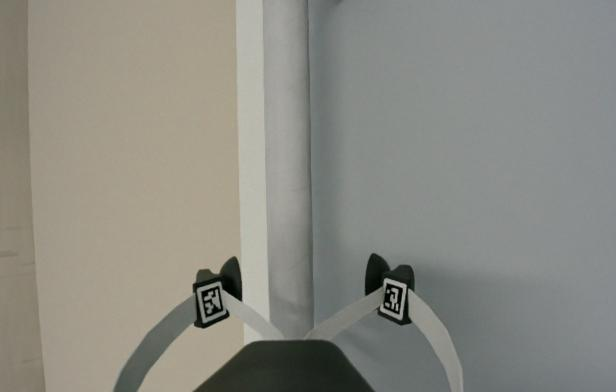

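Request:
move(r2={"base":{"strafe_m":0.01},"joints":{"arm_m":0.22},"contact_limits":{"arm_m":0.1}}, blocking=false, cameras=[])

Request:
wait(seconds=2, cameras=["r2_head_camera","r2_wrist_camera"])

Request:
move(r2={"joints":{"gripper_m":-0.02}}, blocking=false, cameras=[])

Request:
wait(seconds=2, cameras=["r2_wrist_camera"])

Scene clock: 166.20 s.
move: r2 moving
r1: as last shown
r1.lidar_m: 0.83 0.82 1.19 2.16 2.29 2.06 2.02 2.15 2.63 2.52 1.02 0.86
r1.motor_effort: lift_m=+24(24) arm_m=-4(4) wheel_0=+1(1) wheel_1=-1(1) wheel_2=+0(0)
r1.servo_current: wrist_yaw_rad=46(65) wrist_pitch_rad=39(46) wrist_roll_rad=52(65) gripper_m=46(46)
r1.wrist_depth_mm: 585 - - - - - - / 591 - - - - - - / 559 - - - - - - / 591 - - - - - - / 585 647 - - - - - / 591 640 191 - 188 - - / 580 163 - 137 - - -
r2.base_odometry: x=-1.813 y=-3.356 heading=-1.348
r2.turned_by_wheels: +0.000
r2.turned_by_imu: +0.000
r2.base_tilt: forward=-0.7 right=+0.1
r2.lidar_m: 0.67 1.18 2.36 2.68 1.44 1.42 2.83 2.40 1.32 0.71 0.60 0.60
r2.base_status: strafe_m moving
r2.joint_positions: lift_m=+0.900 arm_m=+0.219 wrist_yaw_rad=+0.002 wrist_pitch_rad=+0.002 wrist_roll_rad=+0.000 gripper_m=+0.075
r2.joint_status: arm_m moving
r2.measured_speeds: translate_m=+0.000 strafe_m=+0.000 rotate_rad=+0.000 lift_m=+0.000 arm_m=+0.024 wrist_yaw_rad=+0.000 wrist_pitch_rad=+0.000 wrist_roll_rad=+0.000
r2.motor_effort: lift_m=+21(21) arm_m=+4(12) wheel_0=-6(9) wheel_1=+4(9) wheel_2=-1(1)
r2.servo_current: wrist_yaw_rad=46(59) wrist_pitch_rad=39(46) wrist_roll_rad=39(59) gripper_m=52(59)
r2.contact_limits: arm_m 0.1
r2.hand_pose: x=+0.6788 y=-0.0867 z=+1.0775 quat_wxyz=(+1.000, +0.000, +0.001, +0.001) (m; r2's base frame)
r2.wrist_depth_mm: - - 410 219 250 210 186 / - - 415 220 253 211 187 / - - 415 220 255 213 189 / 1661 - 421 219 257 213 190 / - - 407 220 252 214 190 / - - 190 217 193 215 191 / - - 433 - 254 206 191
pictures: none
No camera images: "cameras" was empty.

Scene clock: 166.53 s.
earlier move: r2 done
r1.base_odometry: x=+0.239 y=+1.379 heading=+2.969
r1.turned_by_wheels: +0.000
r1.turned_by_imu: +0.000
r1.base_tilt: forward=-1.6 right=+1.3
r1.lidar_m: 0.83 0.83 1.16 2.16 2.29 2.08 2.00 2.19 2.61 2.49 1.05 0.88
r1.base_status: not commanded
r1.joint_positions: lift_m=+0.800 arm_m=+0.000 wrist_yaw_rad=+0.002 wrist_pitch_rad=+0.002 wrist_roll_rad=+0.000 gripper_m=+0.056
r1.joint_status: not commanded
r1.measured_speeds: all 0
r1.motor_effort: lift_m=+24(24) arm_m=-4(4) wheel_0=+2(2) wheel_1=-1(1) wheel_2=+0(0)
r1.servo_current: wrist_yaw_rad=65(65) wrist_pitch_rad=46(52) wrist_roll_rad=52(65) gripper_m=39(46)
r1.hand_pose: x=+0.4595 y=-0.0867 z=+0.9772 quat_wxyz=(+1.000, +0.000, +0.001, +0.001) (m; r1's base frame)
r1.wrist_depth_mm: 591 - - - - - - / 585 - - - - - - / 559 - - - - - - / 591 - - - - - - / 591 640 - - - - - / 585 634 190 - 188 - - / 580 163 - 137 - - -
r2.base_odometry: x=-1.813 y=-3.356 heading=-1.348
r2.turned_by_wheels: +0.000
r2.turned_by_imu: +0.000
r2.base_tilt: forward=-0.7 right=+0.1
r2.lidar_m: 0.68 1.16 2.36 2.68 1.46 1.40 2.82 2.40 1.30 0.72 0.60 0.61
r2.base_status: done
r2.joint_positions: lift_m=+0.900 arm_m=+0.220 wrist_yaw_rad=+0.002 wrist_pitch_rad=+0.002 wrist_roll_rad=+0.000 gripper_m=+0.075
r2.joint_status: all done
r2.measured_speeds: all 0
r2.motor_effort: lift_m=+21(21) arm_m=+7(12) wheel_0=-4(9) wheel_1=+4(9) wheel_2=+0(1)
r2.servo_current: wrist_yaw_rad=39(59) wrist_pitch_rad=39(46) wrist_roll_rad=39(65) gripper_m=52(59)
r2.contact_limits: arm_m 0.1
r2.hand_pose: x=+0.6793 y=-0.0867 z=+1.0775 quat_wxyz=(+1.000, +0.000, +0.001, +0.001) (m; r2's base frame)
r2.wrist_depth_mm: - - 410 219 250 208 185 / - - 413 217 252 209 186 / - - 415 220 255 211 189 / 1618 - 421 220 257 213 189 / - - 424 220 251 213 189 / - - 190 218 193 214 191 / - - 439 - 253 206 191
wait: 0.33 of 2 s (r2 has come to rest)
pictures: r2_head_camera, r2_wrist_camera
Images, in order (width x height): r2_head_camera 420x560, r2_wrist_camera 616x392.

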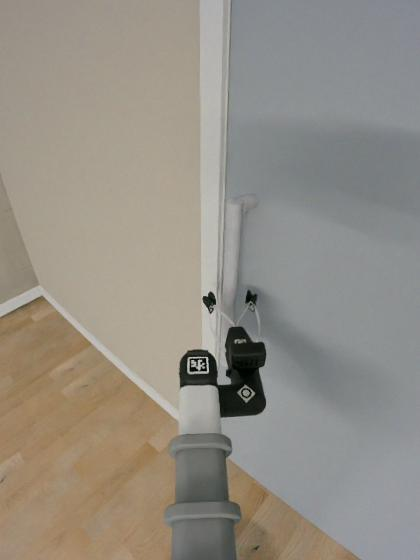

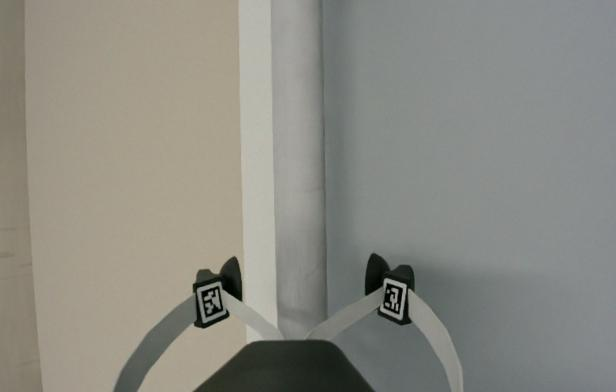

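Scene clock: 167.03 s.
move: r2 moving
r1: as last shown
r1.lidar_m: 0.82 0.82 1.18 2.16 2.28 2.07 2.00 2.17 2.61 2.50 1.01 0.87
r1.motor_effort: lift_m=+24(24) arm_m=-4(4) wheel_0=+1(2) wheel_1=-1(1) wheel_2=+0(0)
r1.servo_current: wrist_yaw_rad=46(65) wrist_pitch_rad=46(46) wrist_roll_rad=39(59) gripper_m=46(46)
r1.wrist_depth_mm: 585 - - - - - - / 585 - - - - - - / 564 - - - - - - / 591 - - - - - - / 591 647 - - - - - / 580 640 191 - 187 - - / 585 163 - 137 - - -
r2.base_odometry: x=-1.813 y=-3.356 heading=-1.348
r2.turned_by_wheels: +0.000
r2.turned_by_imu: +0.000
r2.base_tilt: forward=-0.7 right=+0.0
r2.lidar_m: 0.66 1.21 2.34 2.72 1.44 1.41 2.86 2.40 1.33 0.70 0.59 0.60
r2.base_status: not commanded
r2.joint_positions: lift_m=+0.900 arm_m=+0.220 wrist_yaw_rad=+0.002 wrist_pitch_rad=+0.002 wrist_roll_rad=+0.000 gripper_m=+0.056
r2.joint_status: gripper_m moving
r2.measured_speeds: all 0
r2.motor_effort: lift_m=+21(21) arm_m=+7(8) wheel_0=-4(5) wheel_1=+4(4) wheel_2=+0(0)
r2.servo_current: wrist_yaw_rad=46(52) wrist_pitch_rad=33(46) wrist_roll_rad=46(59) gripper_m=130(130)
r2.contact_limits: arm_m 0.1
r2.hand_pose: x=+0.6793 y=-0.0867 z=+1.0775 quat_wxyz=(+1.000, +0.000, +0.001, +0.001) (m; r2's base frame)
r2.wrist_depth_mm: - - 410 219 250 209 186 / - - 413 219 251 210 187 / - - 418 219 254 212 189 / 1661 - 421 218 255 213 190 / - - 427 220 249 213 190 / - - 194 216 191 216 191 / - 124 433 - 254 200 191
pictures: none
No camera images: "cameras" was empty.

Scene clock: 168.20 s.
earlier move: r2 done
r1.base_odometry: x=+0.239 y=+1.379 heading=+2.969
r1.turned_by_wheels: +0.000
r1.turned_by_imu: +0.000
r1.base_tilt: forward=-1.6 right=+1.3
r1.lidar_m: 0.80 0.80 1.18 2.17 2.27 2.09 1.99 2.17 2.63 2.52 1.03 0.85
r1.base_status: not commanded
r1.joint_positions: lift_m=+0.800 arm_m=+0.000 wrist_yaw_rad=+0.002 wrist_pitch_rad=+0.002 wrist_roll_rad=+0.000 gripper_m=+0.056
r1.joint_status: not commanded
r1.measured_speeds: all 0
r1.motor_effort: lift_m=+24(24) arm_m=-4(4) wheel_0=+1(2) wheel_1=-1(1) wheel_2=+0(0)
r1.servo_current: wrist_yaw_rad=52(65) wrist_pitch_rad=39(52) wrist_roll_rad=59(65) gripper_m=46(46)
r1.hand_pose: x=+0.4595 y=-0.0867 z=+0.9772 quat_wxyz=(+1.000, +0.000, +0.001, +0.001) (m; r1's base frame)
r1.wrist_depth_mm: 585 - - - - - - / 591 - - - - - - / 559 - - - - - - / 591 - - - - - - / 591 640 - - - - - / 585 647 190 - 188 - - / 585 163 - 137 - - -
r2.base_odometry: x=-1.813 y=-3.356 heading=-1.348
r2.turned_by_wheels: +0.000
r2.turned_by_imu: +0.000
r2.base_tilt: forward=-0.7 right=+0.1
r2.lidar_m: 0.67 1.20 2.36 2.72 1.43 1.41 2.84 2.40 1.30 0.72 0.61 0.60
r2.base_status: not commanded
r2.joint_positions: lift_m=+0.900 arm_m=+0.220 wrist_yaw_rad=+0.002 wrist_pitch_rad=+0.002 wrist_roll_rad=+0.000 gripper_m=-0.018
r2.joint_status: all done
r2.measured_speeds: all 0
r2.motor_effort: lift_m=+21(21) arm_m=+5(8) wheel_0=-4(5) wheel_1=+3(4) wheel_2=+0(0)
r2.servo_current: wrist_yaw_rad=33(52) wrist_pitch_rad=39(46) wrist_roll_rad=46(65) gripper_m=156(299)
r2.contact_limits: arm_m 0.1
r2.hand_pose: x=+0.6794 y=-0.0867 z=+1.0775 quat_wxyz=(+1.000, +0.000, +0.001, +0.001) (m; r2's base frame)
r2.wrist_depth_mm: - - 413 216 251 209 185 / - - 413 215 253 210 187 / 1618 - 418 216 255 212 189 / 1661 - 421 216 257 213 190 / - - 427 218 257 213 190 / - - 186 214 182 210 191 / - - 442 - 254 211 191
wait: 1.17 of 2 s (r2 has come to rest)
pictures: r2_wrist_camera
Images, in order (width x height): r2_wrist_camera 616x392.

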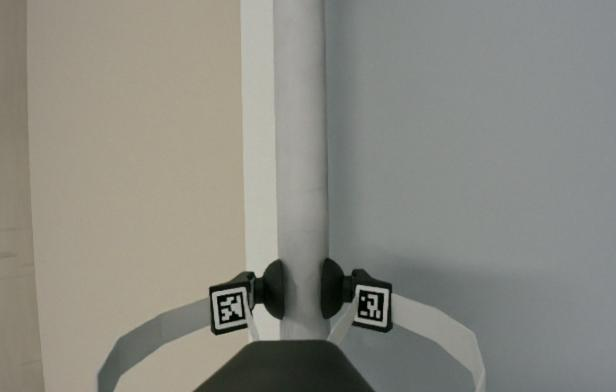

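Request:
move(r2={"base":{"translate_m":-0.211,"strafe_m":0.092},"pace":"slow","contact_limits":{"translate_m":0.8,"strafe_m":0.8}}, blocking=false, cameras=[])

Request:
wait(seconds=5, cameras=["r2_wrist_camera","r2_head_left_camera"])

r2: "contact_limits": translate_m and strafe_m are given together and make one move, which takes one limit: state it under one of them only
Scene clock: 186.47 s.
r1.base_odometry: x=+0.239 y=+1.379 heading=+2.969
r1.turned_by_wheels: +0.000
r1.turned_by_imu: +0.000
r1.base_tilt: forward=-1.6 right=+1.3
r1.lidar_m: 0.82 0.80 1.16 2.16 2.29 2.09 2.01 2.16 2.62 2.53 1.03 0.87
r1.base_status: not commanded
r1.joint_positions: lift_m=+0.800 arm_m=+0.000 wrist_yaw_rad=+0.002 wrist_pitch_rad=+0.002 wrist_roll_rad=+0.000 gripper_m=+0.056
r1.joint_status: not commanded
r1.measured_speeds: all 0
r1.motor_effort: lift_m=+24(24) arm_m=-4(4) wheel_0=+2(2) wheel_1=-1(1) wheel_2=+0(0)
r1.servo_current: wrist_yaw_rad=52(65) wrist_pitch_rad=46(52) wrist_roll_rad=46(65) gripper_m=46(46)
r1.hand_pose: x=+0.4595 y=-0.0867 z=+0.9772 quat_wxyz=(+1.000, +0.000, +0.001, +0.001) (m; r1's base frame)
r1.wrist_depth_mm: 591 - - - - - - / 591 - - - - - - / 564 - - - - - - / 597 - - - - - - / 585 640 - - - - - / 574 627 190 - 187 - - / 585 163 - 137 - - -
r2.base_odometry: x=-1.813 y=-3.356 heading=-1.348
r2.turned_by_wheels: +0.000
r2.turned_by_imu: +0.000
r2.base_tilt: forward=-0.7 right=+0.1
r2.lidar_m: 0.68 1.15 2.36 2.70 1.43 1.41 2.81 2.40 1.33 0.72 0.60 0.59
r2.base_status: not commanded
r2.joint_positions: lift_m=+0.900 arm_m=+0.220 wrist_yaw_rad=+0.002 wrist_pitch_rad=+0.002 wrist_roll_rad=+0.000 gripper_m=-0.018
r2.joint_status: all done
r2.measured_speeds: all 0
r2.motor_effort: lift_m=+21(21) arm_m=+5(8) wheel_0=-4(5) wheel_1=+4(4) wheel_2=+0(0)
r2.servo_current: wrist_yaw_rad=46(52) wrist_pitch_rad=46(46) wrist_roll_rad=46(65) gripper_m=143(299)
r2.contact_limits: arm_m 0.1
r2.hand_pose: x=+0.6794 y=-0.0867 z=+1.0775 quat_wxyz=(+1.000, +0.000, +0.001, +0.001) (m; r2's base frame)
r2.wrist_depth_mm: - - 413 215 251 209 186 / - - 413 216 252 211 187 / 1618 - 421 216 255 212 189 / 1618 - 421 216 256 213 189 / - - 427 218 258 214 190 / - - 186 215 182 210 191 / - - 439 - 254 211 191
pictures: none

not run: a call was refused earlier in this reply.

Request:
move(r2={"base":{"translate_m":-0.211,"strafe_m":0.092},"pace":"slow","contact_limits":{"translate_m":0.8}}, blocking=false, cameras=[])

Request:
wait(seconds=5, cameras=["r2_wrist_camera","r2_head_left_camera"])

Scene clock: 190.87 s.
move: r2 moving
r1.base_odometry: x=+0.239 y=+1.379 heading=+2.969
r1.turned_by_wheels: +0.000
r1.turned_by_imu: +0.000
r1.base_tilt: forward=-1.6 right=+1.3
r1.lidar_m: 0.84 0.81 1.15 2.16 2.29 2.08 2.01 2.17 2.63 2.52 1.03 0.86
r1.base_status: not commanded
r1.joint_positions: lift_m=+0.800 arm_m=+0.000 wrist_yaw_rad=+0.002 wrist_pitch_rad=+0.002 wrist_roll_rad=+0.000 gripper_m=+0.056
r1.joint_status: not commanded
r1.measured_speeds: all 0
r1.motor_effort: lift_m=+24(24) arm_m=-4(4) wheel_0=+1(2) wheel_1=+0(1) wheel_2=+0(0)
r1.servo_current: wrist_yaw_rad=65(65) wrist_pitch_rad=39(52) wrist_roll_rad=52(65) gripper_m=39(46)
r1.hand_pose: x=+0.4595 y=-0.0867 z=+0.9772 quat_wxyz=(+1.000, +0.000, +0.001, +0.001) (m; r1's base frame)
r1.wrist_depth_mm: 585 - - - - - - / 585 - - - - - - / 564 - - - - - - / 597 - - - - - - / 585 647 - - - - - / 585 634 190 - 187 - - / 580 163 - 137 - - -
r2.base_odometry: x=-1.810 y=-3.343 heading=-1.348
r2.turned_by_wheels: +0.000
r2.turned_by_imu: +0.000
r2.base_tilt: forward=-0.7 right=+0.1
r2.lidar_m: 0.67 1.19 2.37 2.72 1.43 1.41 2.84 2.39 1.32 0.74 0.60 0.61
r2.base_status: translate_m moving; strafe_m moving
r2.joint_positions: lift_m=+0.900 arm_m=+0.220 wrist_yaw_rad=+0.002 wrist_pitch_rad=+0.002 wrist_roll_rad=+0.000 gripper_m=-0.018
r2.joint_status: not commanded
r2.measured_speeds: translate_m=-0.049 strafe_m=+0.021 rotate_rad=+0.002 lift_m=+0.000 arm_m=+0.000 wrist_yaw_rad=-0.005 wrist_pitch_rad=+0.000 wrist_roll_rad=+0.000
r2.motor_effort: lift_m=+21(21) arm_m=+4(5) wheel_0=-12(12) wheel_1=-6(6) wheel_2=+10(12)
r2.servo_current: wrist_yaw_rad=52(59) wrist_pitch_rad=46(46) wrist_roll_rad=39(59) gripper_m=124(150)
r2.contact_limits: arm_m 0.1; translate_m 0.8
r2.hand_pose: x=+0.6794 y=-0.0868 z=+1.0775 quat_wxyz=(+1.000, +0.000, +0.001, +0.001) (m; r2's base frame)
r2.wrist_depth_mm: - - 424 227 260 218 195 / - - 424 227 263 220 196 / - - 430 229 265 223 198 / - - 436 229 268 224 199 / 1661 - 424 228 270 224 200 / - - 182 211 180 220 200 / - - 449 - 258 211 200
pictures: none
No camera images: "cameras" was empty.

Scene clock: 193.87 s.
earlier move: r2 done
r1.base_odometry: x=+0.239 y=+1.379 heading=+2.969
r1.turned_by_wheels: +0.000
r1.turned_by_imu: +0.000
r1.base_tilt: forward=-1.6 right=+1.3
r1.lidar_m: 0.81 0.79 1.18 2.16 2.27 2.09 2.00 2.17 2.62 2.51 1.02 0.87
r1.base_status: not commanded
r1.joint_positions: lift_m=+0.800 arm_m=+0.000 wrist_yaw_rad=+0.002 wrist_pitch_rad=+0.002 wrist_roll_rad=+0.000 gripper_m=+0.056
r1.joint_status: not commanded
r1.measured_speeds: all 0
r1.motor_effort: lift_m=+24(24) arm_m=-4(4) wheel_0=+1(2) wheel_1=-1(1) wheel_2=+0(0)
r1.servo_current: wrist_yaw_rad=39(65) wrist_pitch_rad=52(52) wrist_roll_rad=52(72) gripper_m=46(46)
r1.hand_pose: x=+0.4595 y=-0.0867 z=+0.9772 quat_wxyz=(+1.000, +0.000, +0.001, +0.001) (m; r1's base frame)
r1.wrist_depth_mm: 580 - - - - - - / 585 - - - - - - / 564 - - - - - - / 591 - - - - - - / 585 640 - - - - - / 591 634 190 - 187 - - / 585 163 - 137 - - -
r2.base_odometry: x=-1.770 y=-3.130 heading=-1.349
r2.turned_by_wheels: +0.000
r2.turned_by_imu: +0.000
r2.base_tilt: forward=-0.6 right=+0.0
r2.lidar_m: 0.89 1.59 2.44 2.74 1.20 1.22 2.73 2.32 1.75 0.97 0.81 0.82
r2.base_status: done
r2.joint_positions: lift_m=+0.900 arm_m=+0.220 wrist_yaw_rad=-0.001 wrist_pitch_rad=+0.002 wrist_roll_rad=+0.000 gripper_m=-0.019
r2.joint_status: not commanded
r2.measured_speeds: all 0
r2.motor_effort: lift_m=+20(21) arm_m=+4(5) wheel_0=-5(12) wheel_1=-4(7) wheel_2=+4(12)
r2.servo_current: wrist_yaw_rad=52(59) wrist_pitch_rad=46(46) wrist_roll_rad=52(65) gripper_m=85(150)
r2.contact_limits: arm_m 0.1; translate_m 0.8
r2.hand_pose: x=+0.6792 y=-0.0876 z=+1.0775 quat_wxyz=(+1.000, +0.000, +0.001, +0.000) (m; r2's base frame)
r2.wrist_depth_mm: - - - 544 452 392 362 / - - - 554 415 392 368 / - - - 564 418 394 370 / - - - 559 424 397 375 / 1808 - - 549 421 399 373 / 1863 - 181 202 169 404 375 / - 143 - - - 122 375
wait: 3.00 of 5 s (r2 has come to rest)
pictures: r2_head_left_camera, r2_wrist_camera
Images, in order (width x height): r2_head_left_camera 420x672, r2_wrist_camera 616x392.

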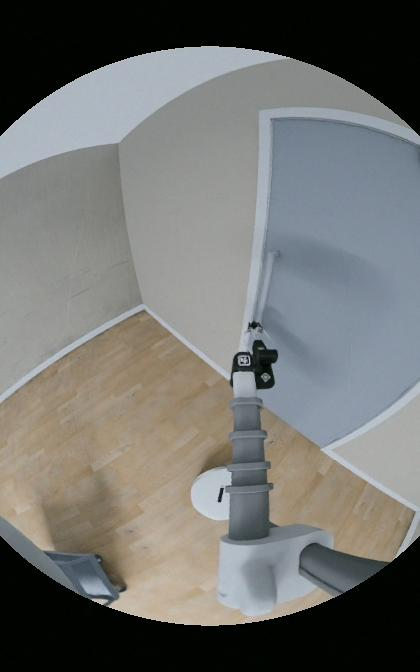

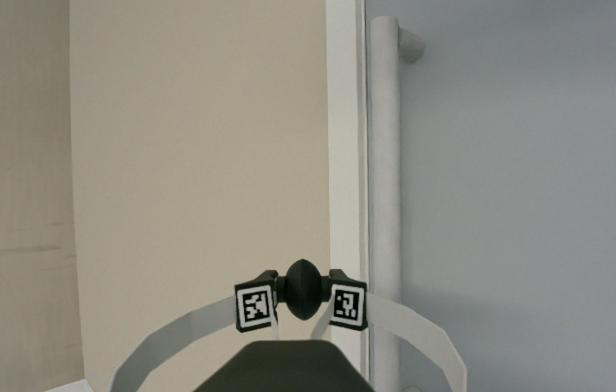

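Request:
move(r2={"base":{"translate_m":0.19,"strafe_m":0.1},"joints":{"gripper_m":0.085,"wrist_yaw_rad":-0.55},"pace":"slow"}, blocking=false, cameras=[])

Request:
wait(seconds=5, cameras=["r2_wrist_camera","r2_head_camera"])

Scene clock: 223.27 s.
move: r2 moving
r1: as last shown
r1.base_tilt: forward=-1.6 right=+1.2
r1.lidar_m: 0.83 0.79 1.17 2.16 2.26 2.06 2.01 2.15 2.61 2.51 1.00 0.86
r1.servo_current: wrist_yaw_rad=46(65) wrist_pitch_rad=39(52) wrist_roll_rad=52(59) gripper_m=46(46)
r1.wrist_depth_mm: 591 - - - - - - / 585 - - - - - - / 564 - - - - - - / 597 - - - - - - / 580 634 - - - - - / 585 627 190 - 187 - - / 591 163 - 137 - - -
r2.base_odometry: x=-1.761 y=-3.140 heading=-1.349
r2.turned_by_wheels: +0.000
r2.turned_by_imu: +0.001
r2.base_tilt: forward=-0.7 right=+0.1
r2.lidar_m: 0.89 1.61 2.41 2.80 1.16 1.20 2.76 2.34 1.74 0.97 0.81 0.80
r2.base_status: translate_m moving; strafe_m moving
r2.joint_positions: lift_m=+0.900 arm_m=+0.220 wrist_yaw_rad=-0.373 wrist_pitch_rad=+0.002 wrist_roll_rad=+0.000 gripper_m=-0.006
r2.joint_status: wrist_yaw_rad moving; gripper_m moving
r2.measured_speeds: translate_m=+0.048 strafe_m=+0.025 rotate_rad=+0.001 lift_m=+0.000 arm_m=+0.000 wrist_yaw_rad=-1.223 wrist_pitch_rad=+0.000 wrist_roll_rad=+0.000
r2.motor_effort: lift_m=+21(21) arm_m=+4(5) wheel_0=+5(7) wheel_1=+7(8) wheel_2=-10(10)
r2.servo_current: wrist_yaw_rad=72(117) wrist_pitch_rad=39(46) wrist_roll_rad=52(59) gripper_m=52(111)
r2.contact_limits: arm_m 0.1
r2.hand_pose: x=+0.6275 y=-0.1866 z=+1.0775 quat_wxyz=(+0.983, +0.000, +0.001, -0.186) (m; r2's base frame)
r2.wrist_depth_mm: - - 544 - - 389 362 / - - 544 - - 392 370 / - - 554 - - 394 370 / - - 549 - - 394 375 / - - 554 - - 399 377 / - - 184 192 176 394 379 / - 120 - - - 389 379
pictures: none
No camera images: "cameras" was empty.

Scene clock: 226.47 s.
earlier move: r2 done
r1.base_odometry: x=+0.239 y=+1.379 heading=+2.969
r1.turned_by_wheels: +0.000
r1.turned_by_imu: +0.000
r1.base_tilt: forward=-1.6 right=+1.3
r1.lidar_m: 0.82 0.82 1.20 2.15 2.29 2.06 2.00 2.15 2.59 2.49 1.04 0.87
r1.base_status: not commanded
r1.joint_positions: lift_m=+0.800 arm_m=+0.000 wrist_yaw_rad=+0.002 wrist_pitch_rad=+0.002 wrist_roll_rad=+0.000 gripper_m=+0.056
r1.joint_status: not commanded
r1.measured_speeds: all 0
r1.motor_effort: lift_m=+24(24) arm_m=-4(4) wheel_0=+1(2) wheel_1=-1(1) wheel_2=+0(0)
r1.servo_current: wrist_yaw_rad=52(65) wrist_pitch_rad=46(52) wrist_roll_rad=52(65) gripper_m=39(46)
r1.hand_pose: x=+0.4595 y=-0.0867 z=+0.9772 quat_wxyz=(+1.000, +0.000, +0.001, +0.001) (m; r1's base frame)
r1.wrist_depth_mm: 585 - - - - - - / 591 - - - - - - / 564 - - - - - - / 591 - - - - - - / 585 634 - - - - - / 585 634 190 - 188 - - / 574 163 - 136 - - -
r2.base_odometry: x=-1.631 y=-3.293 heading=-1.348
r2.turned_by_wheels: +0.000
r2.turned_by_imu: +0.001
r2.base_tilt: forward=-0.7 right=+0.0
r2.lidar_m: 0.86 1.46 2.22 2.54 1.80 1.28 3.01 2.55 1.60 0.87 0.75 0.72
r2.base_status: done
r2.joint_positions: lift_m=+0.900 arm_m=+0.220 wrist_yaw_rad=-0.547 wrist_pitch_rad=+0.002 wrist_roll_rad=+0.000 gripper_m=+0.085
r2.joint_status: all done
r2.measured_speeds: all 0
r2.motor_effort: lift_m=+21(21) arm_m=+4(5) wheel_0=+4(9) wheel_1=+5(10) wheel_2=-5(11)
r2.servo_current: wrist_yaw_rad=59(117) wrist_pitch_rad=46(46) wrist_roll_rad=39(59) gripper_m=52(111)
r2.contact_limits: arm_m 0.1
r2.hand_pose: x=+0.5917 y=-0.2247 z=+1.0775 quat_wxyz=(+0.963, +0.000, +0.001, -0.270) (m; r2's base frame)
r2.wrist_depth_mm: - 459 415 392 382 359 345 / - 462 415 394 382 362 349 / - 466 424 397 384 364 349 / - 469 424 342 389 366 353 / - 466 427 343 387 368 353 / - 469 196 338 189 366 355 / - 466 439 - 389 375 357
wait: 3.20 of 5 s (r2 has come to rest)
pictures: r2_head_camera, r2_wrist_camera
Images, in order (width x height): r2_head_camera 420x560, r2_wrist_camera 616x392.

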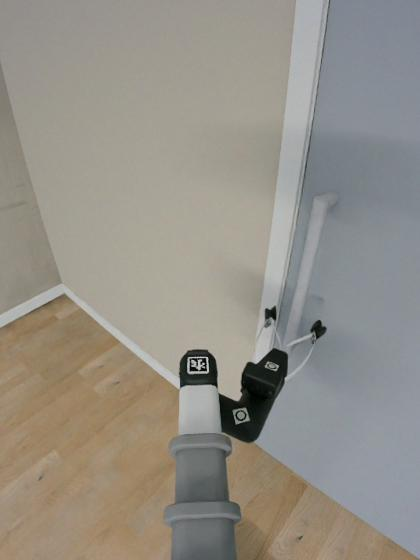

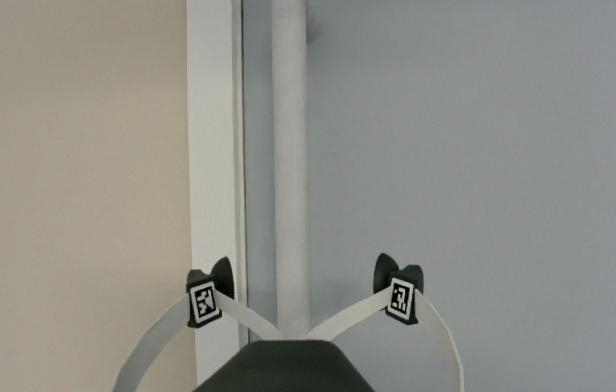

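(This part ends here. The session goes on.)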